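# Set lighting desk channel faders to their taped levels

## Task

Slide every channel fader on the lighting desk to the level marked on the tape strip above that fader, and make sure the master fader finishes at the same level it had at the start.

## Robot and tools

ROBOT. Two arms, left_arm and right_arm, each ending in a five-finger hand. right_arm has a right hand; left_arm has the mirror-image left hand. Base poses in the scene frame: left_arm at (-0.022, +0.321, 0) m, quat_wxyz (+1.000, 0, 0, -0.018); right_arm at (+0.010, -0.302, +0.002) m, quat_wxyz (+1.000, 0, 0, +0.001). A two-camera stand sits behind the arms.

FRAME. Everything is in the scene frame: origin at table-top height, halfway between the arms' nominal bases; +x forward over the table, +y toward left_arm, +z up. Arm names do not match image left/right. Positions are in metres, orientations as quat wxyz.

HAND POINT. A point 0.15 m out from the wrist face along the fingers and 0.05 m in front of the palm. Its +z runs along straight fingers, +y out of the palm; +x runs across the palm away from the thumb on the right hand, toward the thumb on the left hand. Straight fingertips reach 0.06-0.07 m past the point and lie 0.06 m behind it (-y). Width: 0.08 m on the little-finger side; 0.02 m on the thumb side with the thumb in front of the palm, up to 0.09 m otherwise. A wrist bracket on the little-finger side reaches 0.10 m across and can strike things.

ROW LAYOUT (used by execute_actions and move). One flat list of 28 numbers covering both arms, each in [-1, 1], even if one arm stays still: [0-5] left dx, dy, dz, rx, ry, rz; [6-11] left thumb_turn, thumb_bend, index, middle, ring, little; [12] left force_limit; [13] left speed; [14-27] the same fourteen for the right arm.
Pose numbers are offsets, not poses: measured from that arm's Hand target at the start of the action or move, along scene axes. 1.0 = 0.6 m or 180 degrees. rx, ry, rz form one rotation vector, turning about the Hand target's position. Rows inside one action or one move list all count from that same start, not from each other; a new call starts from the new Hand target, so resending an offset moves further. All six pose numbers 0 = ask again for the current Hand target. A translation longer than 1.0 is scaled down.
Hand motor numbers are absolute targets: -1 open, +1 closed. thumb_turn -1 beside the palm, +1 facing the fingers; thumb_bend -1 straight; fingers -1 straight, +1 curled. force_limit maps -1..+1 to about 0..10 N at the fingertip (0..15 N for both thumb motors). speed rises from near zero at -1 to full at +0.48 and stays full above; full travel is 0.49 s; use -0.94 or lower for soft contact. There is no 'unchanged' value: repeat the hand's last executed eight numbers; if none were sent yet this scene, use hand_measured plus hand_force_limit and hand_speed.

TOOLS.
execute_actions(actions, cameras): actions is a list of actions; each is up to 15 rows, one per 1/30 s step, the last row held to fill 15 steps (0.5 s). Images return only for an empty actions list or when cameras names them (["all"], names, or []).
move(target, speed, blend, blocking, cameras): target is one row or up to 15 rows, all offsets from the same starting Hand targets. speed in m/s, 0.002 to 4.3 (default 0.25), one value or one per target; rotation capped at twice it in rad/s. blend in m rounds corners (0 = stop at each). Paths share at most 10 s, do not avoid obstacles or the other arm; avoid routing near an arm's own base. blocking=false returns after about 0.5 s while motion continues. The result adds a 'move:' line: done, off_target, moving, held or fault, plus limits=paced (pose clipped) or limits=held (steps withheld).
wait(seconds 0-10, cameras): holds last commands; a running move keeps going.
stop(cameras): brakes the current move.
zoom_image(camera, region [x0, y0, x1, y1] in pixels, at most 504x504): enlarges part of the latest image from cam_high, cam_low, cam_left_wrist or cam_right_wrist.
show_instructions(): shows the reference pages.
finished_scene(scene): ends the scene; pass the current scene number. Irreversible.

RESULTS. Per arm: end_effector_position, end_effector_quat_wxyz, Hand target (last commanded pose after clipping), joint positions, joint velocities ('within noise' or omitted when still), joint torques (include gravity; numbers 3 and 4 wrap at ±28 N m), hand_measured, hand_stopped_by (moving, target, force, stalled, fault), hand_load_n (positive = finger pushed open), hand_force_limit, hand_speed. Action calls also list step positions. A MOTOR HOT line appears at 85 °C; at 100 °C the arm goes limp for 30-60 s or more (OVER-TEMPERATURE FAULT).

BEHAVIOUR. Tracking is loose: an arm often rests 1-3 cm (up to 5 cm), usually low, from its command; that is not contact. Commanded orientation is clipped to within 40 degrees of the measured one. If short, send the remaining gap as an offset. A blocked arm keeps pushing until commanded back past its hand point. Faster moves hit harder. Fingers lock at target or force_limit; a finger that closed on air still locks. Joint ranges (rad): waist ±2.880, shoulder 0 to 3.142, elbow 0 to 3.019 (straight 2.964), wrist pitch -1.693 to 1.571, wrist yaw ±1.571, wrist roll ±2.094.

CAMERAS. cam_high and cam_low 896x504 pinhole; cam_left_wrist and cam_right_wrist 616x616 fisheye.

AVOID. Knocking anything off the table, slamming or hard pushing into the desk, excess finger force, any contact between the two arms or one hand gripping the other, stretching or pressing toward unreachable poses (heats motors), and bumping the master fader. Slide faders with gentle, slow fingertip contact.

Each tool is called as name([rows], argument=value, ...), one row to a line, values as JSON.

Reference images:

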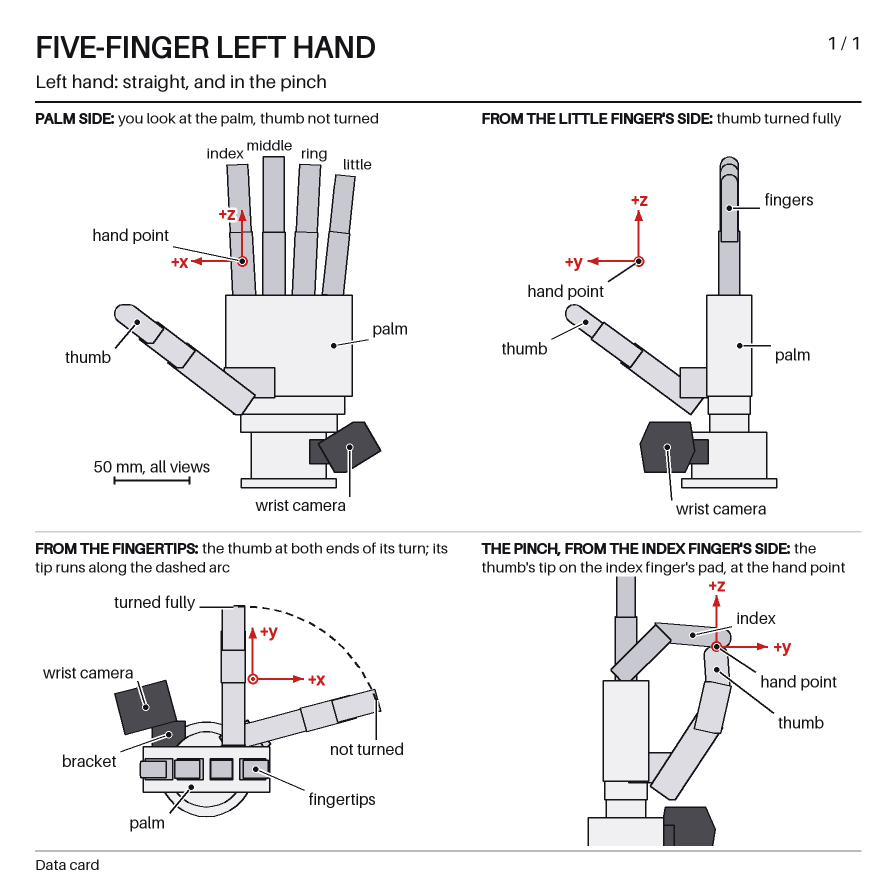

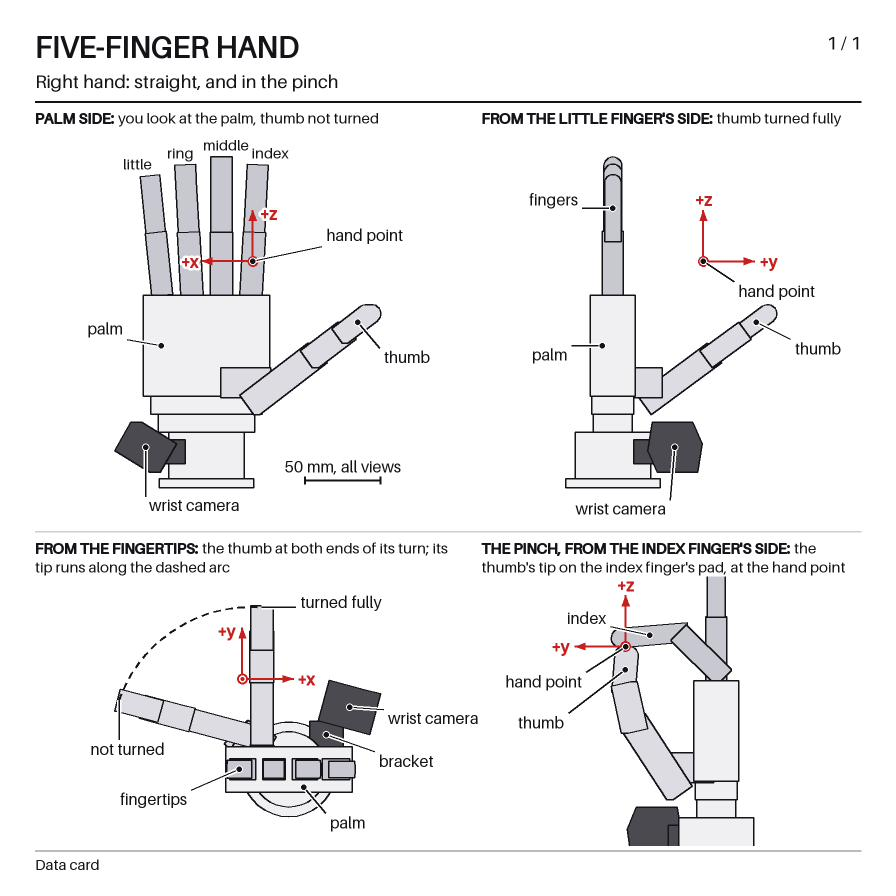

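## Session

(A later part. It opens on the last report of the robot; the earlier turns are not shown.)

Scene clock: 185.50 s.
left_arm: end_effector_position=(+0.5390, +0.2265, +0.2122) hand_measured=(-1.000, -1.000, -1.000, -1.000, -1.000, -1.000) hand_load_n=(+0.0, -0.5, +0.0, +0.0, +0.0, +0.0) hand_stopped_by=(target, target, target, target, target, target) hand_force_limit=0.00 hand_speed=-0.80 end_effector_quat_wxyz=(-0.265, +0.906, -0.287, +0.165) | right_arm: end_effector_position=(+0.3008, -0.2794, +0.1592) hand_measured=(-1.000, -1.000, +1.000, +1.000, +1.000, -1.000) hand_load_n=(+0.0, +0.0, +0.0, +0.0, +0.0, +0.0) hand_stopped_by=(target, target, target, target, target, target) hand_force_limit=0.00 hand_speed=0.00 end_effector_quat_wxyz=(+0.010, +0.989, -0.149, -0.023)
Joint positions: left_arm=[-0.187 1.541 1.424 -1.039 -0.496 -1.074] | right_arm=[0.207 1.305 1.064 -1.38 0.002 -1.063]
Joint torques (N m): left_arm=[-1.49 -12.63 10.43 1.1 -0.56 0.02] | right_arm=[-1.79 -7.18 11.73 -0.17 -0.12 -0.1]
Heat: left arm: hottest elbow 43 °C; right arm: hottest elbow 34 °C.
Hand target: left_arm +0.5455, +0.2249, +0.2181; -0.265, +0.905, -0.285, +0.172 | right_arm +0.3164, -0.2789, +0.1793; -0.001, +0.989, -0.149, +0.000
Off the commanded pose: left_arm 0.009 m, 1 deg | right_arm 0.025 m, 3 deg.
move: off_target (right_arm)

move(target=[0,0,0,0,0,0,-1,-1,-1,-1,-1,-1,0,-0.8,-0.025,0.113,0,0,0,0,-1,-1,1,1,1,-1,0,0], speed=0.15, cameras=["cam_right_wrist"])

zoom_image(camera="cam_right_wrist", region=[260, 120, 360, 220])

Scene clock: 187.27 s.
left_arm: end_effector_position=(+0.5390, +0.2265, +0.2122) hand_measured=(-1.000, -1.000, -1.000, -1.000, -1.000, -1.000) hand_load_n=(-0.5, +0.0, +0.0, +0.0, +0.0, +0.0) hand_stopped_by=(target, target, target, target, target, target) hand_force_limit=0.00 hand_speed=-0.80 end_effector_quat_wxyz=(-0.265, +0.906, -0.287, +0.165) | right_arm: end_effector_position=(+0.2872, -0.2188, +0.1631) hand_measured=(-1.000, -1.000, +1.000, +1.000, +1.000, -1.000) hand_load_n=(+0.0, +0.0, +0.0, +0.0, +0.0, +0.0) hand_stopped_by=(target, target, target, target, target, target) hand_force_limit=0.00 hand_speed=0.00 end_effector_quat_wxyz=(+0.008, +0.989, -0.146, -0.017)
Joint positions: left_arm=[-0.187 1.541 1.424 -1.039 -0.496 -1.074] | right_arm=[0.383 1.305 1.076 -1.38 -0.005 -0.892]
Joint torques (N m): left_arm=[-1.55 -12.63 10.43 1.11 -0.55 0.02] | right_arm=[-0.67 -6.12 11.78 0.06 0.07 0.07]
Heat: left arm: hottest elbow 43 °C; right arm: hottest elbow 35 °C.
Hand target: left_arm +0.5455, +0.2249, +0.2181; -0.265, +0.905, -0.285, +0.172 | right_arm +0.3014, -0.2111, +0.1792; -0.001, +0.989, -0.149, +0.000
Off the commanded pose: left_arm 0.009 m, 1 deg | right_arm 0.023 m, 2 deg.
move: off_target (right_arm)
Images, in order (width x height): cam_right_wrist 616x616.

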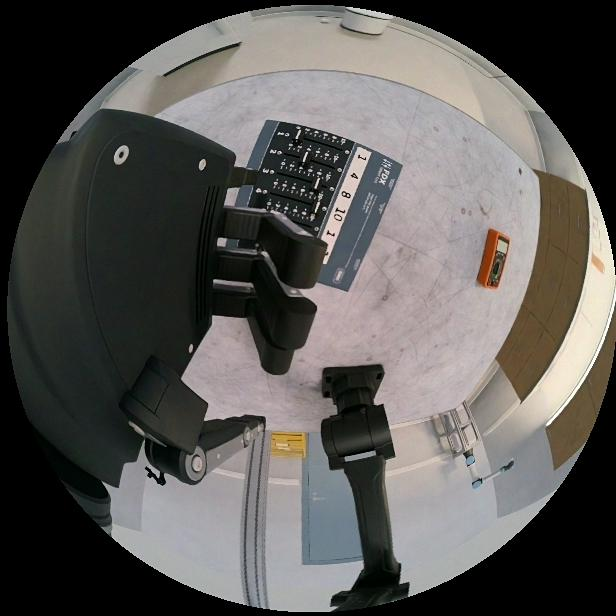

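Scaled by 5.040 from the camera's 616x616 image, which has a finer 880x880 frame.

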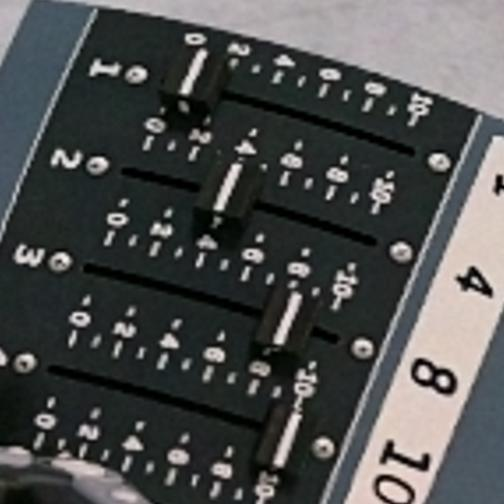

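zoom_image(camera="cam_right_wrist", region=[295, 165, 335, 205])

zoom_image(camera="cam_right_wrist", region=[285, 138, 325, 178])

zoom_image(camera="cam_right_wrist", region=[295, 188, 335, 228])

Scaled by 12.600 from the camera's 616x616 image, which has a finer 880x880 frame.

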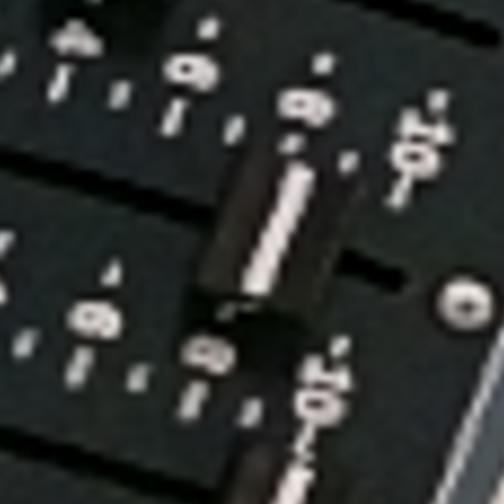

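Scaled by 12.600 from the camera's 616x616 image, which has a finer 880x880 frame.

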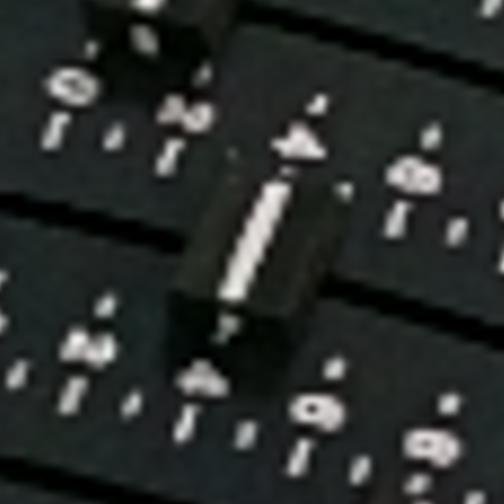

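Scaled by 12.600 from the camera's 616x616 image, which has a finer 880x880 frame.

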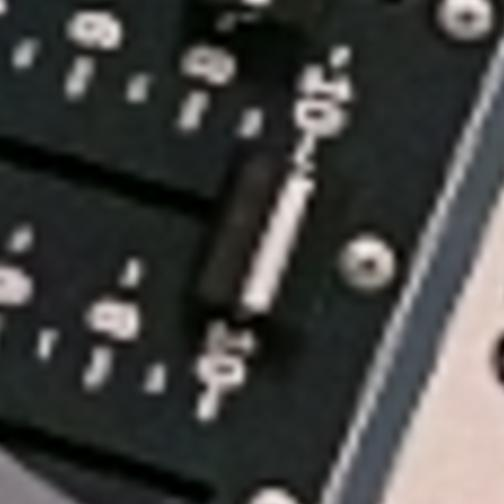

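move([
  [0,0,0,0,0,0,-1,-1,-1,-1,-1,-1,0,-0.8,-0.035,-0.1225,0,0,0,0,-1,-1,1,1,1,-1,0,0],
  [0,0,0,0,0,0,-1,-1,-1,-1,-1,-1,0,-0.8,-0.045,-0.1225,-0.05,0,0,0,-1,-1,1,1,1,-1,0,0],
], speed=0.12)

Scene clock: 190.50 s.
left_arm: end_effector_position=(+0.5390, +0.2265, +0.2122) hand_measured=(-1.000, -1.000, -1.000, -1.000, -1.000, -1.000) hand_load_n=(+0.0, +0.0, +0.0, +0.0, +0.0, +0.0) hand_stopped_by=(target, target, target, target, target, target) hand_force_limit=0.00 hand_speed=-0.80 end_effector_quat_wxyz=(-0.265, +0.906, -0.287, +0.165) | right_arm: end_effector_position=(+0.2722, -0.2837, +0.1490) hand_measured=(-1.000, -1.000, +1.000, +1.000, +1.000, -1.000) hand_load_n=(+0.0, +0.0, +0.0, +0.0, +0.5, +0.0) hand_stopped_by=(target, target, target, target, target, target) hand_force_limit=0.00 hand_speed=0.00 end_effector_quat_wxyz=(+0.003, +0.989, -0.151, -0.009)
Joint positions: left_arm=[-0.187 1.541 1.424 -1.039 -0.496 -1.074] | right_arm=[0.21 1.21 0.96 -1.341 -0.001 -1.056]
Joint torques (N m): left_arm=[-1.44 -12.63 10.41 1.1 -0.56 0.02] | right_arm=[-1.38 -5.95 7.23 1.01 -0.05 -0.1]
Heat: left arm: hottest elbow 43 °C; right arm: hottest elbow 35 °C.
Hand target: left_arm +0.5455, +0.2249, +0.2181; -0.265, +0.905, -0.285, +0.172 | right_arm +0.2744, -0.2845, +0.1492; -0.001, +0.989, -0.148, +0.000
Off the commanded pose: left_arm 0.009 m, 1 deg | right_arm 0.002 m, 1 deg.
move: done

move(target=[0,0,0,0,0,0,-1,-1,-1,-1,-1,-1,0,-0.8,0.005,0,-0.052,0,0,0,-1,-1,1,1,1,-1,0,0], speed=0.08)

Scene clock: 191.77 s.
left_arm: end_effector_position=(+0.5390, +0.2265, +0.2122) hand_measured=(-1.000, -1.000, -1.000, -1.000, -1.000, -1.000) hand_load_n=(-0.5, +0.0, +0.0, +0.0, +0.0, +0.0) hand_stopped_by=(target, target, target, target, target, target) hand_force_limit=0.00 hand_speed=-0.80 end_effector_quat_wxyz=(-0.265, +0.906, -0.287, +0.165) | right_arm: end_effector_position=(+0.2747, -0.2832, +0.1222) hand_measured=(-1.000, -1.000, +1.000, +1.000, +1.000, -1.000) hand_load_n=(+0.0, +0.0, +0.0, +0.0, +0.0, +0.0) hand_stopped_by=(target, target, target, target, target, target) hand_force_limit=0.00 hand_speed=0.00 end_effector_quat_wxyz=(+0.000, +0.989, -0.151, -0.001)
Joint positions: left_arm=[-0.187 1.541 1.424 -1.039 -0.496 -1.074] | right_arm=[0.21 1.224 0.902 -1.249 -0.001 -1.056]
Joint torques (N m): left_arm=[-1.44 -12.69 10.44 1.1 -0.56 0.01] | right_arm=[-1.55 -4.54 7.15 1.03 -0.05 -0.12]
Heat: left arm: hottest elbow 43 °C; right arm: hottest elbow 35 °C.
Hand target: left_arm +0.5455, +0.2249, +0.2181; -0.265, +0.905, -0.285, +0.172 | right_arm +0.2773, -0.2845, +0.1180; -0.001, +0.989, -0.148, +0.000
Off the commanded pose: left_arm 0.009 m, 1 deg | right_arm 0.005 m, 0 deg.
move: done

move(target=[0,0,0,0,0,0,-1,-1,-1,-1,-1,-1,0,-0.8,0.0235,0.028,0.007,0,0,0,-1,-1,1,1,1,-1,0,0], speed=0.05)

Scene clock: 193.07 s.
left_arm: end_effector_position=(+0.5390, +0.2265, +0.2122) hand_measured=(-1.000, -1.000, -1.000, -1.000, -1.000, -1.000) hand_load_n=(+0.0, +0.0, +0.0, +0.0, +0.0, +0.0) hand_stopped_by=(target, target, target, target, target, target) hand_force_limit=0.00 hand_speed=-0.80 end_effector_quat_wxyz=(-0.265, +0.906, -0.287, +0.165) | right_arm: end_effector_position=(+0.2746, -0.2768, +0.1164) hand_measured=(-1.000, -1.000, +1.000, +1.000, +1.000, -1.000) hand_load_n=(+0.0, +0.0, +0.5, +0.0, +0.0, -1.5) hand_stopped_by=(target, target, target, target, target, target) hand_force_limit=0.00 hand_speed=0.00 end_effector_quat_wxyz=(+0.006, +0.988, -0.152, -0.012)
Joint positions: left_arm=[-0.187 1.541 1.424 -1.039 -0.496 -1.074] | right_arm=[0.231 1.254 0.906 -1.249 0.003 -1.032]
Joint torques (N m): left_arm=[-1.44 -12.57 10.44 1.1 -0.56 0.02] | right_arm=[-0.21 -3.9 10.58 0.79 -0.17 0.04]
Heat: left arm: hottest elbow 43 °C; right arm: hottest elbow 35 °C.
Hand target: left_arm +0.5455, +0.2249, +0.2181; -0.265, +0.905, -0.285, +0.172 | right_arm +0.2916, -0.2678, +0.1224; -0.001, +0.989, -0.149, +0.000
Off the commanded pose: left_arm 0.009 m, 1 deg | right_arm 0.020 m, 2 deg.
move: off_target (right_arm)

move(target=[0,0,0,0,0,0,-1,-1,-1,-1,-1,-1,0,-0.8,0.006,0.0108,0,0,0,0,-1,-1,1,1,1,-1,0,0], speed=0.05)

Scene clock: 194.23 s.
left_arm: end_effector_position=(+0.5390, +0.2265, +0.2122) hand_measured=(-1.000, -1.000, -1.000, -1.000, -1.000, -1.000) hand_load_n=(+0.0, +0.0, +0.0, +0.0, +0.0, +0.0) hand_stopped_by=(target, target, target, target, target, target) hand_force_limit=0.00 hand_speed=-0.80 end_effector_quat_wxyz=(-0.265, +0.906, -0.287, +0.165) | right_arm: end_effector_position=(+0.2767, -0.2724, +0.1166) hand_measured=(-1.000, -1.000, +1.000, +1.000, +1.000, -1.000) hand_load_n=(+0.0, +0.0, +0.0, +0.5, +0.0, -3.0) hand_stopped_by=(target, target, target, target, target, target) hand_force_limit=0.00 hand_speed=0.00 end_effector_quat_wxyz=(+0.008, +0.988, -0.156, -0.012)
Joint positions: left_arm=[-0.187 1.541 1.424 -1.039 -0.496 -1.074] | right_arm=[0.244 1.265 0.915 -1.249 0.006 -1.012]
Joint torques (N m): left_arm=[-1.44 -12.57 10.44 1.1 -0.55 0.02] | right_arm=[0.32 -3.72 10.81 0.83 -0.31 0.01]
Heat: left arm: hottest elbow 43 °C; right arm: hottest elbow 35 °C.
Hand target: left_arm +0.5455, +0.2249, +0.2181; -0.265, +0.905, -0.285, +0.172 | right_arm +0.2952, -0.2612, +0.1223; -0.001, +0.989, -0.148, +0.000
Off the commanded pose: left_arm 0.009 m, 1 deg | right_arm 0.022 m, 2 deg.
move: off_target (right_arm)

move([
  [0,0,0,0,0,0,-1,-1,-1,-1,-1,-1,0,-0.8,-0.027,-0.0385,0,0,0,0,-1,-1,1,1,1,-1,0,0],
  [0,0,0,0,0,0,-1,-1,-1,-1,-1,-1,0,-0.8,-0.005,-0.043,0.095,0,0,0,-1,-1,1,1,1,-1,0,0],
], speed=0.1)

Scene clock: 196.53 s.
left_arm: end_effector_position=(+0.5390, +0.2265, +0.2122) hand_measured=(-1.000, -1.000, -1.000, -1.000, -1.000, -1.000) hand_load_n=(+0.0, +0.0, +0.0, +0.0, +0.0, +0.0) hand_stopped_by=(target, target, target, target, target, target) hand_force_limit=0.00 hand_speed=-0.80 end_effector_quat_wxyz=(-0.265, +0.906, -0.287, +0.165) | right_arm: end_effector_position=(+0.2768, -0.2877, +0.1600) hand_measured=(-1.000, -1.000, +1.000, +1.000, +1.000, -1.000) hand_load_n=(+0.0, +0.0, +0.0, +0.0, +0.0, +0.0) hand_stopped_by=(target, target, target, target, target, target) hand_force_limit=0.00 hand_speed=0.00 end_effector_quat_wxyz=(+0.009, +0.989, -0.149, -0.022)
Joint positions: left_arm=[-0.187 1.541 1.424 -1.039 -0.496 -1.074] | right_arm=[0.197 1.235 1.005 -1.389 0.003 -1.072]
Joint torques (N m): left_arm=[-1.44 -12.63 10.41 1.1 -0.55 0.02] | right_arm=[-1.85 -6.07 11.71 0.05 -0.13 -0.14]
Heat: left arm: hottest elbow 43 °C; right arm: hottest elbow 35 °C.
Hand target: left_arm +0.5455, +0.2249, +0.2181; -0.265, +0.905, -0.285, +0.172 | right_arm +0.2920, -0.2871, +0.1793; -0.001, +0.989, -0.149, +0.000
Off the commanded pose: left_arm 0.009 m, 1 deg | right_arm 0.025 m, 3 deg.
move: off_target (right_arm)

move([
  [0,0,0,0,0,0,-1,-1,-1,-1,-1,-1,0,-0.8,0.032,0.0235,-0.001,0,0,0,-1,-1,1,1,1,-1,0,0],
  [0,0,0,0,0,0,-1,-1,-1,-1,-1,-1,0,-0.8,0.020,0.0243,-0.05,0,0,0,-1,-1,1,1,1,-1,0,0],
], speed=0.12)

Scene clock: 198.60 s.
left_arm: end_effector_position=(+0.5390, +0.2265, +0.2122) hand_measured=(-1.000, -1.000, -1.000, -1.000, -1.000, -1.000) hand_load_n=(+0.0, +0.0, +0.0, +0.0, +0.0, +0.0) hand_stopped_by=(target, target, target, target, target, target) hand_force_limit=0.00 hand_speed=-0.80 end_effector_quat_wxyz=(-0.265, +0.906, -0.287, +0.165) | right_arm: end_effector_position=(+0.3025, -0.2765, +0.1539) hand_measured=(-1.000, -1.000, +1.000, +1.000, +1.000, -1.000) hand_load_n=(+0.0, +0.0, +0.0, +0.0, +0.0, +0.0) hand_stopped_by=(target, target, target, target, target, target) hand_force_limit=0.00 hand_speed=0.00 end_effector_quat_wxyz=(+0.001, +0.989, -0.148, +0.000)
Joint positions: left_arm=[-0.187 1.541 1.424 -1.039 -0.496 -1.074] | right_arm=[0.214 1.276 1.032 -1.327 0.001 -1.058]
Joint torques (N m): left_arm=[-1.44 -12.63 10.44 1.1 -0.55 0.02] | right_arm=[-0.38 -5.3 7.34 0.99 -0.12 0.09]
Heat: left arm: hottest elbow 43 °C; right arm: hottest elbow 35 °C.
Hand target: left_arm +0.5455, +0.2249, +0.2181; -0.265, +0.905, -0.285, +0.172 | right_arm +0.3042, -0.2726, +0.1493; -0.001, +0.989, -0.149, +0.000
Off the commanded pose: left_arm 0.009 m, 1 deg | right_arm 0.006 m, 0 deg.
move: done

move([
  [0,0,0,0,0,0,-1,-1,-1,-1,-1,-1,0,-0.8,0,0,-0.053,0,0,0,-1,-1,1,1,1,-1,0,0],
  [0,0,0,0,0,0,-1,-1,-1,-1,-1,-1,0,-0.8,0.0265,0.0285,-0.045,0,0,0,-1,-1,1,1,1,-1,0,0],
], speed=[0.08,0.05])

Scene clock: 200.80 s.
left_arm: end_effector_position=(+0.5390, +0.2265, +0.2122) hand_measured=(-1.000, -1.000, -1.000, -1.000, -1.000, -1.000) hand_load_n=(+0.0, +0.0, +0.0, +0.0, +0.0, +0.0) hand_stopped_by=(target, target, target, target, target, target) hand_force_limit=0.00 hand_speed=-0.80 end_effector_quat_wxyz=(-0.265, +0.906, -0.287, +0.165) | right_arm: end_effector_position=(+0.3031, -0.2649, +0.1161) hand_measured=(-1.000, -1.000, +1.000, +1.000, +1.000, -1.000) hand_load_n=(+0.0, +0.0, +0.0, +0.0, +0.0, -2.0) hand_stopped_by=(target, target, target, target, target, target) hand_force_limit=0.00 hand_speed=0.00 end_effector_quat_wxyz=(+0.006, +0.988, -0.152, -0.010)
Joint positions: left_arm=[-0.187 1.541 1.424 -1.039 -0.496 -1.074] | right_arm=[0.245 1.335 0.978 -1.238 0.003 -1.018]
Joint torques (N m): left_arm=[-1.55 -12.69 10.44 1.1 -0.55 0.01] | right_arm=[-0.09 -4.84 10.82 0.61 -0.18 0.09]
Heat: left arm: hottest elbow 43 °C; right arm: hottest elbow 35 °C.
Hand target: left_arm +0.5455, +0.2249, +0.2181; -0.265, +0.905, -0.285, +0.172 | right_arm +0.3200, -0.2554, +0.1223; -0.001, +0.989, -0.149, +0.000
Off the commanded pose: left_arm 0.009 m, 1 deg | right_arm 0.020 m, 1 deg.
move: off_target (right_arm)

move(target=[0,0,0,0,0,0,-1,-1,-1,-1,-1,-1,0,-0.8,0.002,0.0065,0,0,0,0,-1,-1,1,1,1,-1,0,0], speed=0.05)

Scene clock: 201.77 s.
left_arm: end_effector_position=(+0.5390, +0.2265, +0.2122) hand_measured=(-1.000, -1.000, -1.000, -1.000, -1.000, -1.000) hand_load_n=(+0.0, +0.0, +0.0, +0.0, +0.0, +0.0) hand_stopped_by=(target, target, target, target, target, target) hand_force_limit=0.00 hand_speed=-0.80 end_effector_quat_wxyz=(-0.265, +0.906, -0.287, +0.165) | right_arm: end_effector_position=(+0.3042, -0.2623, +0.1162) hand_measured=(-1.000, -1.000, +1.000, +1.000, +1.000, -1.000) hand_load_n=(+0.0, +0.0, +0.0, +0.5, +0.0, -2.0) hand_stopped_by=(target, target, target, target, target, target) hand_force_limit=0.00 hand_speed=0.00 end_effector_quat_wxyz=(+0.007, +0.988, -0.154, -0.010)
Joint positions: left_arm=[-0.187 1.541 1.424 -1.039 -0.496 -1.074] | right_arm=[0.252 1.341 0.983 -1.238 0.005 -1.007]
Joint torques (N m): left_arm=[-1.44 -12.69 10.43 1.11 -0.55 0.02] | right_arm=[0.21 -4.89 10.85 0.64 -0.24 -0.02]
Heat: left arm: hottest elbow 43 °C; right arm: hottest elbow 35 °C.
Hand target: left_arm +0.5455, +0.2249, +0.2181; -0.265, +0.905, -0.285, +0.172 | right_arm +0.3213, -0.2515, +0.1223; -0.001, +0.989, -0.149, +0.000
Off the commanded pose: left_arm 0.009 m, 1 deg | right_arm 0.021 m, 2 deg.
move: off_target (right_arm)

move([
  [0,0,0,0,0,0,-1,-1,-1,-1,-1,-1,0,-0.8,-0.029,-0.0385,0,0,0,0,-1,-1,1,1,1,-1,0,0],
  [0,0,0,0,0,0,-1,-1,-1,-1,-1,-1,0,-0.8,-0.007,-0.043,0.095,0,0,0,-1,-1,1,1,1,-1,0,0],
  [0,0,0,0,0,0,-1,-1,-1,-1,-1,-1,0,-0.8,-0.03,0.0675,0.095,0,0,0,-1,-1,1,1,1,-1,0,0],
], speed=[0.1,0.1,0.15], cameras=["cam_right_wrist"])

zoom_image(camera="cam_right_wrist", region=[260, 120, 360, 220])

Scene clock: 205.50 s.
left_arm: end_effector_position=(+0.5390, +0.2265, +0.2122) hand_measured=(-1.000, -1.000, -1.000, -1.000, -1.000, -1.000) hand_load_n=(+0.0, +0.0, +0.0, +0.0, +0.0, +0.0) hand_stopped_by=(target, target, target, target, target, target) hand_force_limit=0.00 hand_speed=-0.80 end_effector_quat_wxyz=(-0.265, +0.906, -0.287, +0.165) | right_arm: end_effector_position=(+0.2889, -0.2187, +0.1641) hand_measured=(-1.000, -1.000, +1.000, +1.000, +1.000, -1.000) hand_load_n=(+0.0, +0.0, +0.0, +0.0, +0.0, +0.0) hand_stopped_by=(target, target, target, target, target, target) hand_force_limit=0.00 hand_speed=0.00 end_effector_quat_wxyz=(+0.007, +0.989, -0.146, -0.016)
Joint positions: left_arm=[-0.187 1.541 1.424 -1.039 -0.496 -1.074] | right_arm=[0.381 1.306 1.081 -1.379 -0.005 -0.894]
Joint torques (N m): left_arm=[-1.55 -12.63 10.44 1.1 -0.55 0.02] | right_arm=[-0.67 -5.89 11.81 0.09 0.07 0.12]
Heat: left arm: hottest elbow 43 °C; right arm: hottest elbow 35 °C.
Hand target: left_arm +0.5455, +0.2249, +0.2181; -0.265, +0.905, -0.285, +0.172 | right_arm +0.3032, -0.2111, +0.1793; -0.001, +0.989, -0.149, +0.000
Off the commanded pose: left_arm 0.009 m, 1 deg | right_arm 0.022 m, 2 deg.
move: off_target (right_arm)
Images, in order (width x height): cam_right_wrist 616x616.

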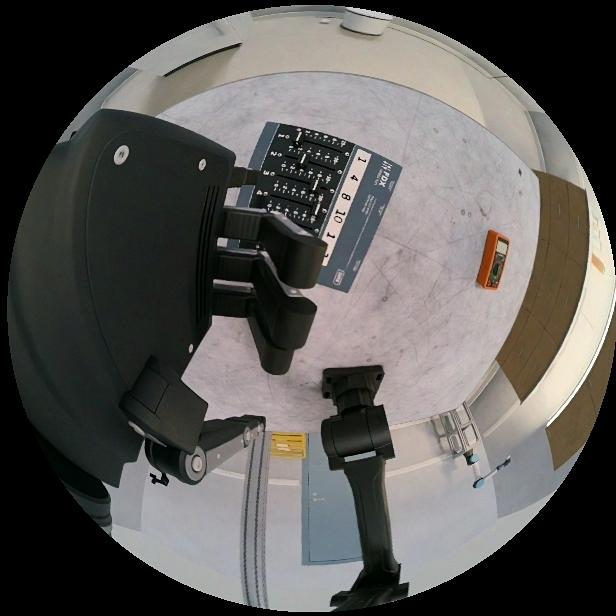

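Scaled by 5.040 from the camera's 616x616 image, which has a finer 880x880 frame.

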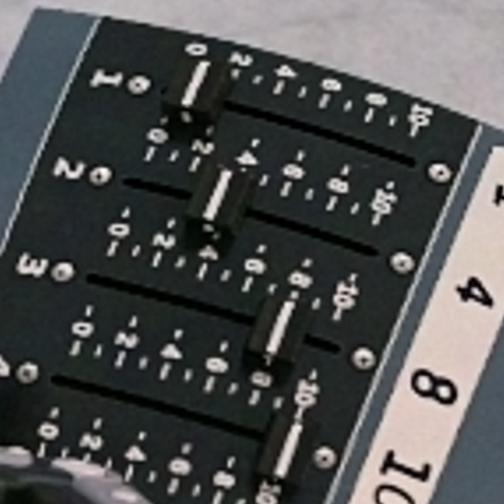

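zoom_image(camera="cam_right_wrist", region=[295, 167, 335, 207])

zoom_image(camera="cam_right_wrist", region=[285, 140, 325, 180])

Scaled by 12.600 from the camera's 616x616 image, which has a finer 880x880 frame.

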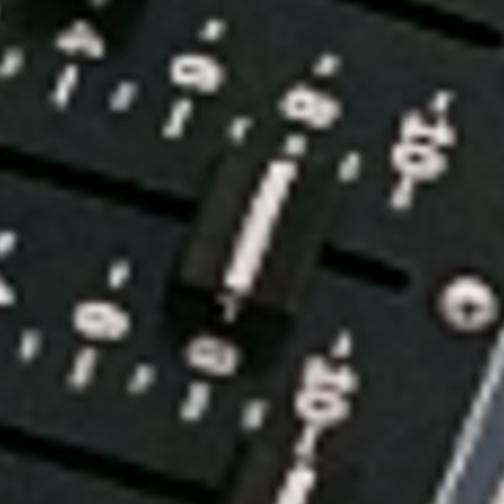

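Scaled by 12.600 from the camera's 616x616 image, which has a finer 880x880 frame.

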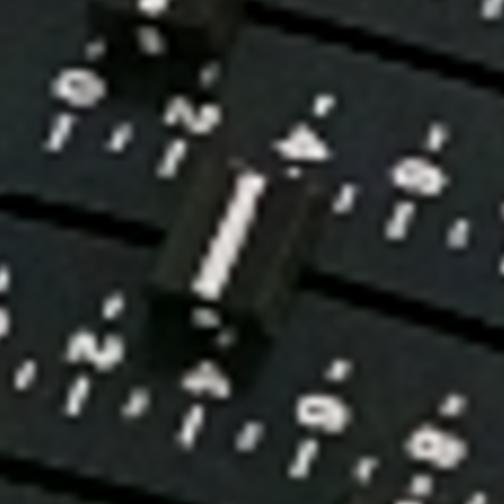

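move([
  [0,0,0,0,0,0,-1,-1,-1,-1,-1,-1,0,-0.8,0.030,-0.040,0,0,0,0,-1,-1,1,1,1,-1,0,0],
  [0,0,0,0,0,0,-1,-1,-1,-1,-1,-1,0,-0.8,0.0188,-0.038,-0.05,0,0,0,-1,-1,1,1,1,-1,0,0],
], speed=0.12)

Scene clock: 208.23 s.
left_arm: end_effector_position=(+0.5390, +0.2265, +0.2122) hand_measured=(-1.000, -1.000, -1.000, -1.000, -1.000, -1.000) hand_load_n=(+0.0, +0.0, +0.0, +0.0, +0.0, +0.0) hand_stopped_by=(target, target, target, target, target, target) hand_force_limit=0.00 hand_speed=-0.80 end_effector_quat_wxyz=(-0.265, +0.906, -0.287, +0.165) | right_arm: end_effector_position=(+0.3120, -0.2353, +0.1540) hand_measured=(-1.000, -1.000, +1.000, +1.000, +1.000, -1.000) hand_load_n=(+0.0, +0.0, +0.0, +0.0, +0.0, +0.0) hand_stopped_by=(target, target, target, target, target, target) hand_force_limit=0.00 hand_speed=0.00 end_effector_quat_wxyz=(+0.000, +0.988, -0.152, +0.000)
Joint positions: left_arm=[-0.187 1.541 1.424 -1.039 -0.496 -1.074] | right_arm=[0.316 1.33 1.082 -1.323 -0.001 -0.949]
Joint torques (N m): left_arm=[-1.44 -12.57 10.44 1.09 -0.56 0.02] | right_arm=[-0.85 -6.18 7.32 1.01 -0.04 -0.06]
Heat: left arm: hottest elbow 43 °C; right arm: hottest elbow 35 °C.
Hand target: left_arm +0.5455, +0.2249, +0.2181; -0.265, +0.905, -0.285, +0.172 | right_arm +0.3144, -0.2338, +0.1493; -0.001, +0.989, -0.149, +0.000
Off the commanded pose: left_arm 0.009 m, 1 deg | right_arm 0.005 m, 0 deg.
move: done

move([
  [0,0,0,0,0,0,-1,-1,-1,-1,-1,-1,0,-0.8,0.002,0,-0.0515,0,0,0,-1,-1,1,1,1,-1,0,0],
  [0,0,0,0,0,0,-1,-1,-1,-1,-1,-1,0,-0.8,-0.008,-0.0275,-0.050,0,0,0,-1,-1,1,1,1,-1,0,0],
], speed=[0.08,0.05])

Scene clock: 210.37 s.
left_arm: end_effector_position=(+0.5390, +0.2265, +0.2122) hand_measured=(-1.000, -1.000, -1.000, -1.000, -1.000, -1.000) hand_load_n=(+0.0, +0.0, +0.0, +0.0, +0.0, -0.5) hand_stopped_by=(target, target, target, target, target, target) hand_force_limit=0.00 hand_speed=-0.80 end_effector_quat_wxyz=(-0.265, +0.906, -0.287, +0.165) | right_arm: end_effector_position=(+0.3084, -0.2462, +0.1171) hand_measured=(-1.000, -1.000, +1.000, +1.000, +1.000, -1.000) hand_load_n=(+0.0, +0.0, +0.0, +0.0, +0.0, +0.0) hand_stopped_by=(target, target, target, target, target, target) hand_force_limit=0.00 hand_speed=0.00 end_effector_quat_wxyz=(+0.003, +0.989, -0.148, -0.010)
Joint positions: left_arm=[-0.187 1.541 1.424 -1.039 -0.496 -1.074] | right_arm=[0.29 1.358 1.003 -1.237 -0.003 -0.982]
Joint torques (N m): left_arm=[-1.44 -12.63 10.43 1.11 -0.55 0.02] | right_arm=[-2.08 -8.12 6.8 0.84 0.04 -0.08]
Heat: left arm: hottest elbow 44 °C; right arm: hottest elbow 35 °C.
Hand target: left_arm +0.5455, +0.2249, +0.2181; -0.265, +0.905, -0.285, +0.172 | right_arm +0.3097, -0.2503, +0.1193; -0.001, +0.989, -0.149, +0.000
Off the commanded pose: left_arm 0.009 m, 1 deg | right_arm 0.005 m, 1 deg.
move: done

move(target=[0,0,0,0,0,0,-1,-1,-1,-1,-1,-1,0,-0.8,0.0005,-0.0035,0.001,0,0,0,-1,-1,1,1,1,-1,0,0], speed=0.05)

Scene clock: 211.23 s.
left_arm: end_effector_position=(+0.5390, +0.2265, +0.2122) hand_measured=(-1.000, -1.000, -1.000, -1.000, -1.000, -1.000) hand_load_n=(+0.0, +0.0, +0.0, +0.0, +0.0, +0.0) hand_stopped_by=(target, target, target, target, target, target) hand_force_limit=0.00 hand_speed=-0.80 end_effector_quat_wxyz=(-0.265, +0.906, -0.287, +0.165) | right_arm: end_effector_position=(+0.3089, -0.2476, +0.1174) hand_measured=(-1.000, -1.000, +1.000, +1.000, +1.000, -1.000) hand_load_n=(+0.0, +0.0, +0.0, +0.0, +0.0, +0.0) hand_stopped_by=(target, target, target, target, target, target) hand_force_limit=0.00 hand_speed=0.00 end_effector_quat_wxyz=(+0.003, +0.989, -0.146, -0.009)
Joint positions: left_arm=[-0.187 1.541 1.424 -1.039 -0.496 -1.074] | right_arm=[0.287 1.356 1.003 -1.237 -0.003 -0.989]
Joint torques (N m): left_arm=[-1.49 -12.63 10.44 1.1 -0.55 0.02] | right_arm=[-2.2 -8.12 6.84 0.75 0.04 -0.09]
Heat: left arm: hottest elbow 44 °C; right arm: hottest elbow 35 °C.
Hand target: left_arm +0.5455, +0.2249, +0.2181; -0.265, +0.905, -0.285, +0.172 | right_arm +0.3100, -0.2524, +0.1200; -0.001, +0.989, -0.149, +0.000
Off the commanded pose: left_arm 0.009 m, 1 deg | right_arm 0.005 m, 1 deg.
move: done

move([
  [0,0,0,0,0,0,-1,-1,-1,-1,-1,-1,0,-0.8,0.008,0.024,0,0,0,0,-1,-1,1,1,1,-1,0,0],
  [0,0,0,0,0,0,-1,-1,-1,-1,-1,-1,0,-0.8,0.012,0.05,0.09,0,0,0,-1,-1,1,1,1,-1,0,0],
], speed=[0.08,0.12], cameras=["cam_right_wrist"])

zoom_image(camera="cam_right_wrist", region=[260, 140, 360, 240])

Scene clock: 213.50 s.
left_arm: end_effector_position=(+0.5390, +0.2265, +0.2122) hand_measured=(-1.000, -1.000, -1.000, -1.000, -1.000, -1.000) hand_load_n=(+0.0, +0.0, +0.0, +0.0, +0.0, +0.0) hand_stopped_by=(target, target, target, target, target, target) hand_force_limit=0.00 hand_speed=-0.80 end_effector_quat_wxyz=(-0.265, +0.906, -0.287, +0.165) | right_arm: end_effector_position=(+0.3036, -0.2301, +0.1540) hand_measured=(-1.000, -1.000, +1.000, +1.000, +1.000, -1.000) hand_load_n=(+0.0, +0.0, +0.5, +0.0, +0.0, +0.0) hand_stopped_by=(target, target, target, target, target, target) hand_force_limit=0.00 hand_speed=0.00 end_effector_quat_wxyz=(+0.010, +0.989, -0.147, -0.023)
Joint positions: left_arm=[-0.187 1.541 1.424 -1.039 -0.496 -1.074] | right_arm=[0.337 1.35 1.092 -1.362 -0.003 -0.936]
Joint torques (N m): left_arm=[-1.44 -12.63 10.43 1.1 -0.55 0.01] | right_arm=[-0.5 -7.65 11.62 0.02 0.01 0.11]
Heat: left arm: hottest elbow 44 °C; right arm: hottest elbow 35 °C.
Hand target: left_arm +0.5455, +0.2249, +0.2181; -0.265, +0.905, -0.285, +0.172 | right_arm +0.3172, -0.2224, +0.1738; -0.001, +0.989, -0.149, +0.000
Off the commanded pose: left_arm 0.009 m, 1 deg | right_arm 0.025 m, 3 deg.
move: off_target (right_arm)
Images, in order (width x height): cam_right_wrist 616x616.

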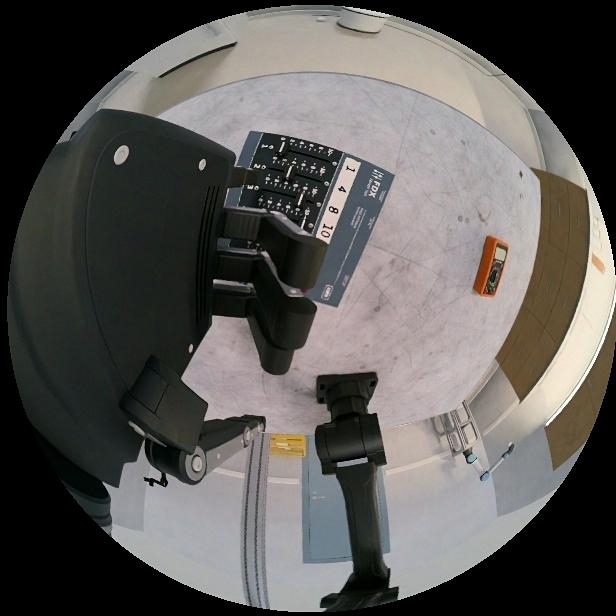

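Scaled by 5.040 from the camera's 616x616 image, which has a finer 880x880 frame.

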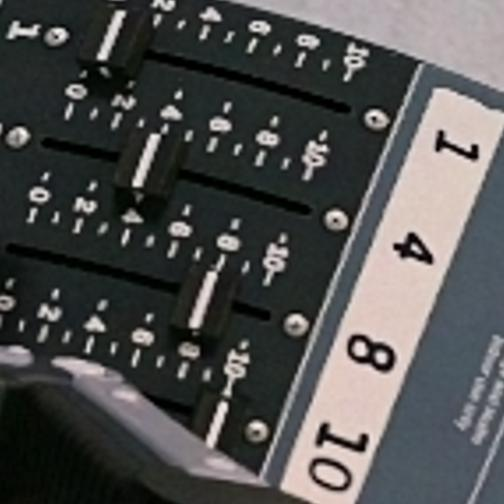

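zoom_image(camera="cam_right_wrist", region=[270, 155, 310, 195])

zoom_image(camera="cam_right_wrist", region=[262, 130, 302, 170])

Scaled by 12.600 from the camera's 616x616 image, which has a finer 880x880 frame.

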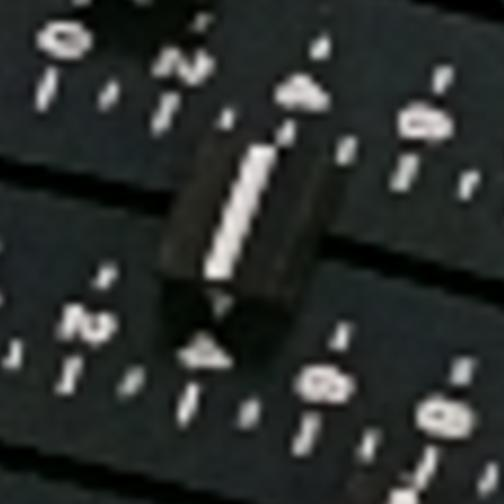

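Scaled by 12.600 from the camera's 616x616 image, which has a finer 880x880 frame.

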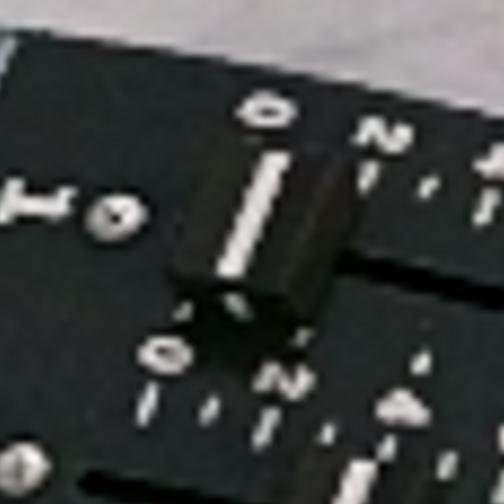

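move([
  [0,0,0,0,0,0,-1,-1,-1,-1,-1,-1,0,-0.8,0,0,0.009,0,0,0,-1,-1,1,1,1,-1,0,0],
  [0,0,0,0,0,0,-1,-1,-1,-1,-1,-1,0,-0.8,-0.115,-0.024,0.009,0,0,0,-1,-1,1,1,1,-1,0,0],
], speed=0.12, blend=0.01)

Scene clock: 216.73 s.
left_arm: end_effector_position=(+0.5390, +0.2265, +0.2122) hand_measured=(-1.000, -1.000, -1.000, -1.000, -1.000, -1.000) hand_load_n=(+0.0, +0.0, +0.0, +0.0, +0.0, +0.0) hand_stopped_by=(target, target, target, target, target, target) hand_force_limit=0.00 hand_speed=-0.80 end_effector_quat_wxyz=(-0.265, +0.906, -0.287, +0.165) | right_arm: end_effector_position=(+0.2545, -0.2370, +0.1772) hand_measured=(-1.000, -1.000, +1.000, +1.000, +1.000, -1.000) hand_load_n=(+0.0, +0.0, +0.5, +0.0, +0.0, +0.0) hand_stopped_by=(target, target, target, target, target, target) hand_force_limit=0.00 hand_speed=0.00 end_effector_quat_wxyz=(-0.003, +0.989, -0.148, +0.001)
Joint positions: left_arm=[-0.187 1.541 1.424 -1.039 -0.496 -1.074] | right_arm=[0.368 1.164 1.003 -1.405 -0.003 -0.904]
Joint torques (N m): left_arm=[-1.49 -12.63 10.43 1.09 -0.55 0.02] | right_arm=[-0.38 -5.66 7.3 0.06 0.03 0.11]
Heat: left arm: hottest elbow 44 °C; right arm: hottest elbow 36 °C.
Hand target: left_arm +0.5455, +0.2249, +0.2181; -0.265, +0.905, -0.285, +0.172 | right_arm +0.2483, -0.2368, +0.1793; -0.001, +0.989, -0.149, +0.000
Off the commanded pose: left_arm 0.009 m, 1 deg | right_arm 0.007 m, 0 deg.
move: done; blend cut to 0.0028 m at target 1

move([
  [0,0,0,0,0,0,-1,-1,-1,-1,-1,-1,0,-0.8,-0.011,-0.005,-0.03,0,0,0,-1,-1,1,1,1,-1,0,0],
  [0,0,0,0,0,0,-1,-1,-1,-1,-1,-1,0,-0.8,-0.011,-0.005,-0.05,0,0,0,-1,-1,1,1,1,-1,0,0],
], speed=0.12)

Scene clock: 218.50 s.
left_arm: end_effector_position=(+0.5390, +0.2265, +0.2122) hand_measured=(-1.000, -1.000, -1.000, -1.000, -1.000, -1.000) hand_load_n=(+0.0, +0.0, +0.0, +0.0, +0.0, +0.0) hand_stopped_by=(target, target, target, target, target, target) hand_force_limit=0.00 hand_speed=-0.80 end_effector_quat_wxyz=(-0.265, +0.906, -0.287, +0.165) | right_arm: end_effector_position=(+0.2406, -0.2424, +0.1500) hand_measured=(-1.000, -1.000, +1.000, +1.000, +1.000, -1.000) hand_load_n=(+0.0, +0.0, +0.0, +0.0, +0.0, +0.0) hand_stopped_by=(target, target, target, target, target, target) hand_force_limit=0.00 hand_speed=0.00 end_effector_quat_wxyz=(+0.002, +0.989, -0.148, -0.007)
Joint positions: left_arm=[-0.187 1.541 1.424 -1.039 -0.496 -1.074] | right_arm=[0.368 1.154 0.92 -1.352 -0.003 -0.904]
Joint torques (N m): left_arm=[-1.49 -12.63 10.44 1.09 -0.56 0.02] | right_arm=[-0.44 -5.01 7.3 0.94 0.02 0.09]
Heat: left arm: hottest elbow 44 °C; right arm: hottest elbow 36 °C.
Hand target: left_arm +0.5455, +0.2249, +0.2181; -0.265, +0.905, -0.285, +0.172 | right_arm +0.2417, -0.2398, +0.1493; -0.001, +0.989, -0.149, +0.000
Off the commanded pose: left_arm 0.009 m, 1 deg | right_arm 0.003 m, 1 deg.
move: done

move([
  [0,0,0,0,0,0,-1,-1,-1,-1,-1,-1,0,-0.8,0,0,-0.053,0,0,0,-1,-1,1,1,1,-1,0,0],
  [0,0,0,0,0,0,-1,-1,-1,-1,-1,-1,0,-0.8,0.020,0.0288,-0.047,0,0,0,-1,-1,1,1,1,-1,0,0],
], speed=[0.08,0.05])

Scene clock: 220.70 s.
left_arm: end_effector_position=(+0.5390, +0.2265, +0.2122) hand_measured=(-1.000, -1.000, -1.000, -1.000, -1.000, -1.000) hand_load_n=(-0.5, -0.5, +0.0, +0.0, +0.0, +0.0) hand_stopped_by=(target, target, target, target, target, target) hand_force_limit=0.00 hand_speed=-0.80 end_effector_quat_wxyz=(-0.265, +0.906, -0.287, +0.165) | right_arm: end_effector_position=(+0.2378, -0.2344, +0.1164) hand_measured=(-1.000, -1.000, +1.000, +1.000, +1.000, -1.000) hand_load_n=(+0.0, +0.0, +0.0, +0.0, +0.5, -2.5) hand_stopped_by=(target, target, target, target, target, target) hand_force_limit=0.00 hand_speed=0.00 end_effector_quat_wxyz=(+0.009, +0.988, -0.154, -0.010)
Joint positions: left_arm=[-0.187 1.541 1.424 -1.039 -0.496 -1.074] | right_arm=[0.399 1.193 0.855 -1.26 0.004 -0.862]
Joint torques (N m): left_arm=[-1.38 -12.69 10.4 1.1 -0.55 0.02] | right_arm=[-0.03 -2.84 10.44 0.94 -0.23 0.01]
Heat: left arm: hottest elbow 44 °C; right arm: hottest elbow 35 °C.
Hand target: left_arm +0.5455, +0.2249, +0.2181; -0.265, +0.905, -0.285, +0.172 | right_arm +0.2535, -0.2226, +0.1210; -0.001, +0.989, -0.148, +0.000
Off the commanded pose: left_arm 0.009 m, 1 deg | right_arm 0.020 m, 2 deg.
move: off_target (right_arm)

move(target=[0,0,0,0,0,0,-1,-1,-1,-1,-1,-1,0,-0.8,0.011,0.003,0.002,0,0,0,-1,-1,1,1,1,-1,0,0], speed=0.05, cameras=["cam_right_wrist","cam_low"])

zoom_image(camera="cam_low", region=[490, 240, 590, 310])

zoom_image(camera="cam_right_wrist", region=[180, 120, 260, 200])

Scene clock: 221.97 s.
left_arm: end_effector_position=(+0.5390, +0.2265, +0.2122) hand_measured=(-1.000, -1.000, -1.000, -1.000, -1.000, -1.000) hand_load_n=(+0.0, +0.0, +0.0, +0.0, +0.0, +0.0) hand_stopped_by=(target, target, target, target, target, target) hand_force_limit=0.00 hand_speed=-0.80 end_effector_quat_wxyz=(-0.265, +0.906, -0.287, +0.165) | right_arm: end_effector_position=(+0.2430, -0.2317, +0.1168) hand_measured=(-1.000, -1.000, +1.000, +1.000, +1.000, -1.000) hand_load_n=(+0.0, +0.0, +0.0, +0.0, +0.0, -1.5) hand_stopped_by=(target, target, target, target, target, target) hand_force_limit=0.00 hand_speed=0.00 end_effector_quat_wxyz=(+0.010, +0.988, -0.153, -0.012)
Joint positions: left_arm=[-0.187 1.541 1.424 -1.039 -0.496 -1.074] | right_arm=[0.401 1.212 0.871 -1.26 0.004 -0.861]
Joint torques (N m): left_arm=[-1.44 -12.63 10.44 1.09 -0.56 0.02] | right_arm=[-0.38 -3.19 10.63 0.94 -0.22 -0.02]
Heat: left arm: hottest elbow 44 °C; right arm: hottest elbow 36 °C.
Hand target: left_arm +0.5455, +0.2249, +0.2181; -0.265, +0.905, -0.285, +0.172 | right_arm +0.2601, -0.2208, +0.1223; +0.000, +0.989, -0.149, +0.000
Off the commanded pose: left_arm 0.009 m, 1 deg | right_arm 0.021 m, 2 deg.
move: off_target (right_arm)
Images, in order (width x height): cam_low 896x504, cam_right_wrist 616x616.

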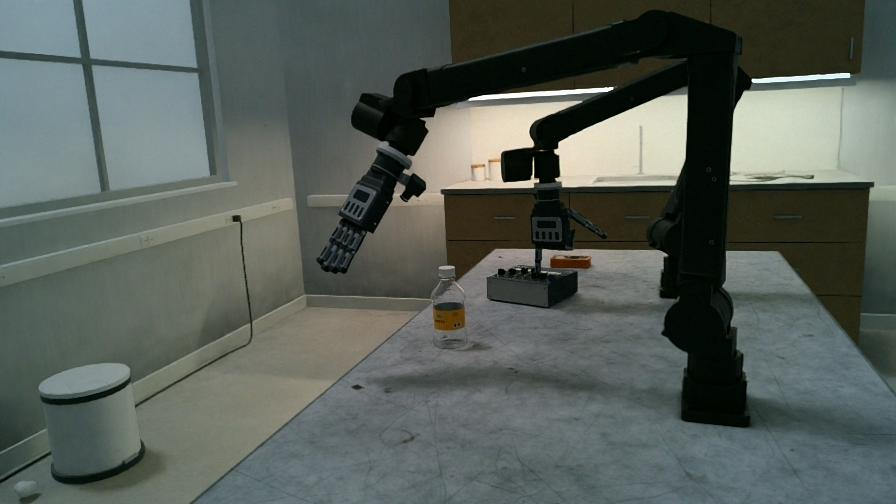

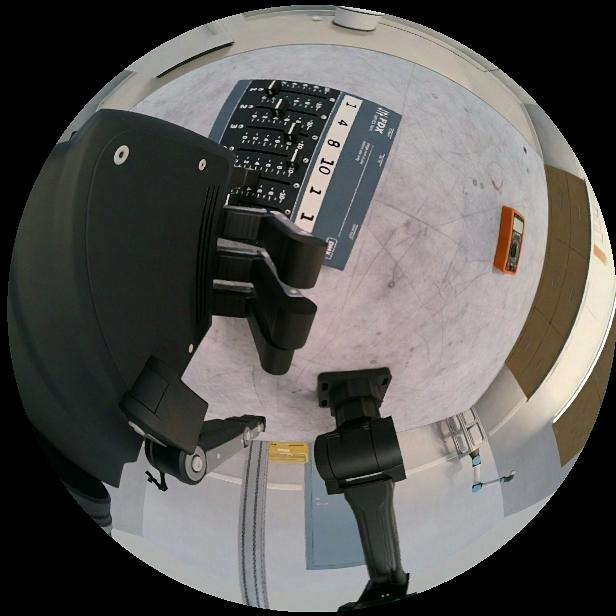

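Scaled by 5.040 from the camera's 896x504 image, which has a finer 1280x720 frame.

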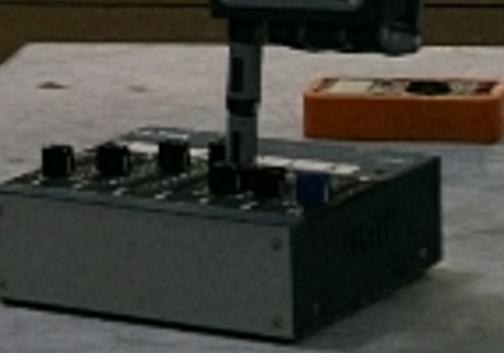

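Scaled by 6.300 from the camera's 616x616 image, which has a finer 880x880 frame.

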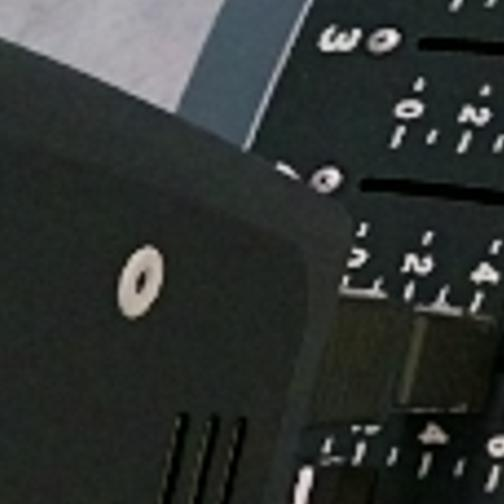

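move(target=[0,0,0,0,0,0,-1,-1,-1,-1,-1,-1,0,-0.8, 0.0025,0.0055,0,0,0,0,-1,-1,1,1,1,-1,0,0], speed=0.05, cameras=[])

Scene clock: 223.83 s.
left_arm: end_effector_position=(+0.5390, +0.2265, +0.2122) hand_measured=(-1.000, -1.000, -1.000, -1.000, -1.000, -1.000) hand_load_n=(+0.0, +0.0, +0.0, +0.0, +0.0, +0.0) hand_stopped_by=(target, target, target, target, target, target) hand_force_limit=0.00 hand_speed=-0.80 end_effector_quat_wxyz=(-0.265, +0.906, -0.287, +0.165) | right_arm: end_effector_position=(+0.2444, -0.2299, +0.1169) hand_measured=(-1.000, -1.000, +1.000, +1.000, +1.000, -1.000) hand_load_n=(+0.0, +0.0, +0.0, +0.0, +0.0, -2.5) hand_stopped_by=(target, target, target, target, target, target) hand_force_limit=0.00 hand_speed=0.00 end_effector_quat_wxyz=(+0.010, +0.988, -0.153, -0.012)
Joint positions: left_arm=[-0.187 1.541 1.424 -1.039 -0.496 -1.074] | right_arm=[0.404 1.219 0.876 -1.26 0.004 -0.857]
Joint torques (N m): left_arm=[-1.44 -12.63 10.44 1.1 -0.55 0.02] | right_arm=[0.03 -3.19 10.7 0.94 -0.22 0.04]
Heat: left arm: hottest elbow 44 °C; right arm: hottest elbow 35 °C.
Hand target: left_arm +0.5455, +0.2249, +0.2181; -0.265, +0.905, -0.285, +0.172 | right_arm +0.2617, -0.2174, +0.1223; -0.001, +0.989, -0.149, +0.000
Off the commanded pose: left_arm 0.009 m, 1 deg | right_arm 0.022 m, 2 deg.
move: off_target (right_arm)
No camera images: "cameras" was empty.

move(target=[0,0,0,0,0,0,-1,-1,-1,-1,-1,-1,0,-0.8, 0.0025,0.0055,0,0,0,0,-1,-1,1,1,1,-1,0,0], speed=0.05, cameras=["cam_low"])

Scene clock: 224.83 s.
left_arm: end_effector_position=(+0.5390, +0.2265, +0.2122) hand_measured=(-1.000, -1.000, -1.000, -1.000, -1.000, -1.000) hand_load_n=(+0.0, +0.0, +0.0, +0.0, -0.5, +0.0) hand_stopped_by=(target, target, target, target, target, target) hand_force_limit=0.00 hand_speed=-0.80 end_effector_quat_wxyz=(-0.265, +0.906, -0.287, +0.165) | right_arm: end_effector_position=(+0.2458, -0.2274, +0.1170) hand_measured=(-1.000, -1.000, +1.000, +1.000, +1.000, -1.000) hand_load_n=(-0.5, +0.0, +0.0, +0.0, +0.5, -3.0) hand_stopped_by=(target, target, target, target, target, target) hand_force_limit=0.00 hand_speed=0.00 end_effector_quat_wxyz=(+0.011, +0.988, -0.155, -0.012)
Joint positions: left_arm=[-0.187 1.541 1.424 -1.039 -0.496 -1.074] | right_arm=[0.41 1.226 0.883 -1.26 0.005 -0.849]
Joint torques (N m): left_arm=[-1.44 -12.63 10.43 1.13 -0.55 0.02] | right_arm=[0.15 -3.25 10.71 0.98 -0.25 -0.01]
Heat: left arm: hottest elbow 44 °C; right arm: hottest elbow 35 °C.
Hand target: left_arm +0.5455, +0.2249, +0.2181; -0.265, +0.905, -0.285, +0.172 | right_arm +0.2631, -0.2142, +0.1222; +0.000, +0.989, -0.148, +0.000
Off the commanded pose: left_arm 0.009 m, 1 deg | right_arm 0.023 m, 2 deg.
move: off_target (right_arm)
Images, in order (width x height): cam_low 896x504.

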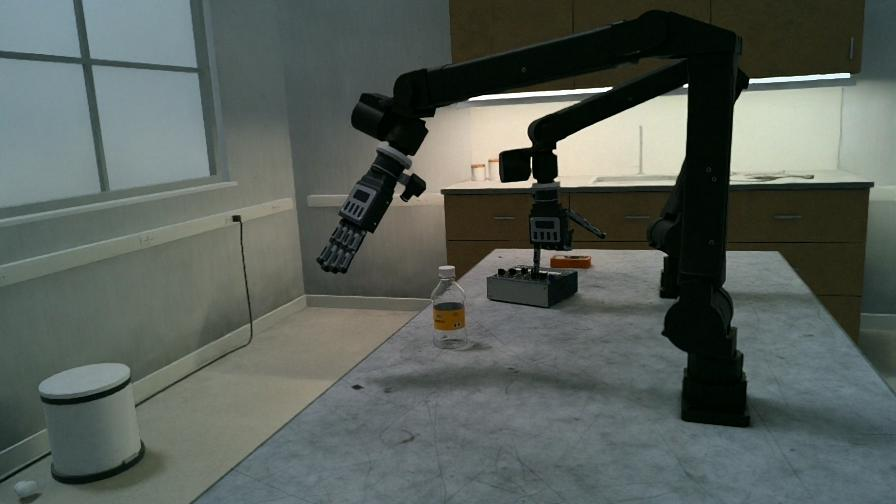

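move([
  [0,0,0,0,0,0,-1,-1,-1,-1,-1,-1,0,-0.8, -0.0292,-0.0367,0,0,0,0,-1,-1,1,1,1,-1,0,0],
  [0,0,0,0,0,0,-1,-1,-1,-1,-1,-1,0,-0.8, -0.0092,-0.0367,0.0947,0,0,0,-1,-1,1,1,1,-1,0,0],
  [0,0,0,0,0,0,-1,-1,-1,-1,-1,-1,0,-0.8, -0.0508,-0.0290,0.0947,0,0,0,-1,-1,1,1,1,-1,0,0],
], speed=0.12, cameras=["cam_right_wrist"])

Scene clock: 228.13 s.
left_arm: end_effector_position=(+0.5390, +0.2265, +0.2122) hand_measured=(-1.000, -1.000, -1.000, -1.000, -1.000, -1.000) hand_load_n=(+0.0, +0.0, +0.0, +0.0, +0.0, +0.0) hand_stopped_by=(target, target, target, target, target, target) hand_force_limit=0.00 hand_speed=-0.80 end_effector_quat_wxyz=(-0.265, +0.906, -0.287, +0.165) | right_arm: end_effector_position=(+0.2346, -0.2337, +0.1740) hand_measured=(-1.000, -1.000, +1.000, +1.000, +1.000, -1.000) hand_load_n=(+0.0, +0.0, +0.0, +0.0, +0.0, +0.0) hand_stopped_by=(target, target, target, target, target, target) hand_force_limit=0.00 hand_speed=0.00 end_effector_quat_wxyz=(+0.001, +0.989, -0.147, -0.001)
Joint positions: left_arm=[-0.187 1.541 1.424 -1.039 -0.496 -1.074] | right_arm=[0.406 1.123 0.963 -1.413 0.001 -0.868]
Joint torques (N m): left_arm=[-1.44 -12.63 10.45 1.1 -0.56 0.02] | right_arm=[-0.44 -4.6 8.44 0.09 -0.1 0.1]
Heat: left arm: hottest elbow 44 °C; right arm: hottest elbow 36 °C.
Hand target: left_arm +0.5455, +0.2249, +0.2181; -0.265, +0.905, -0.285, +0.172 | right_arm +0.2327, -0.2315, +0.1791; -0.001, +0.989, -0.149, +0.000
Off the commanded pose: left_arm 0.009 m, 1 deg | right_arm 0.006 m, 0 deg.
move: done
Images, in order (width x height): cam_right_wrist 616x616.

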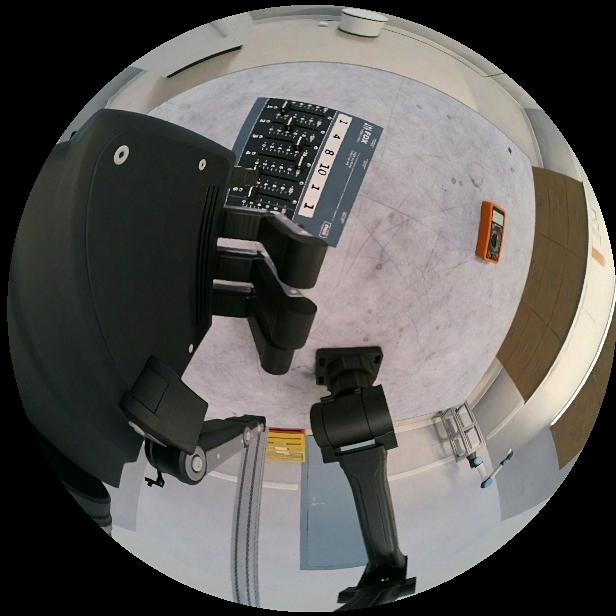

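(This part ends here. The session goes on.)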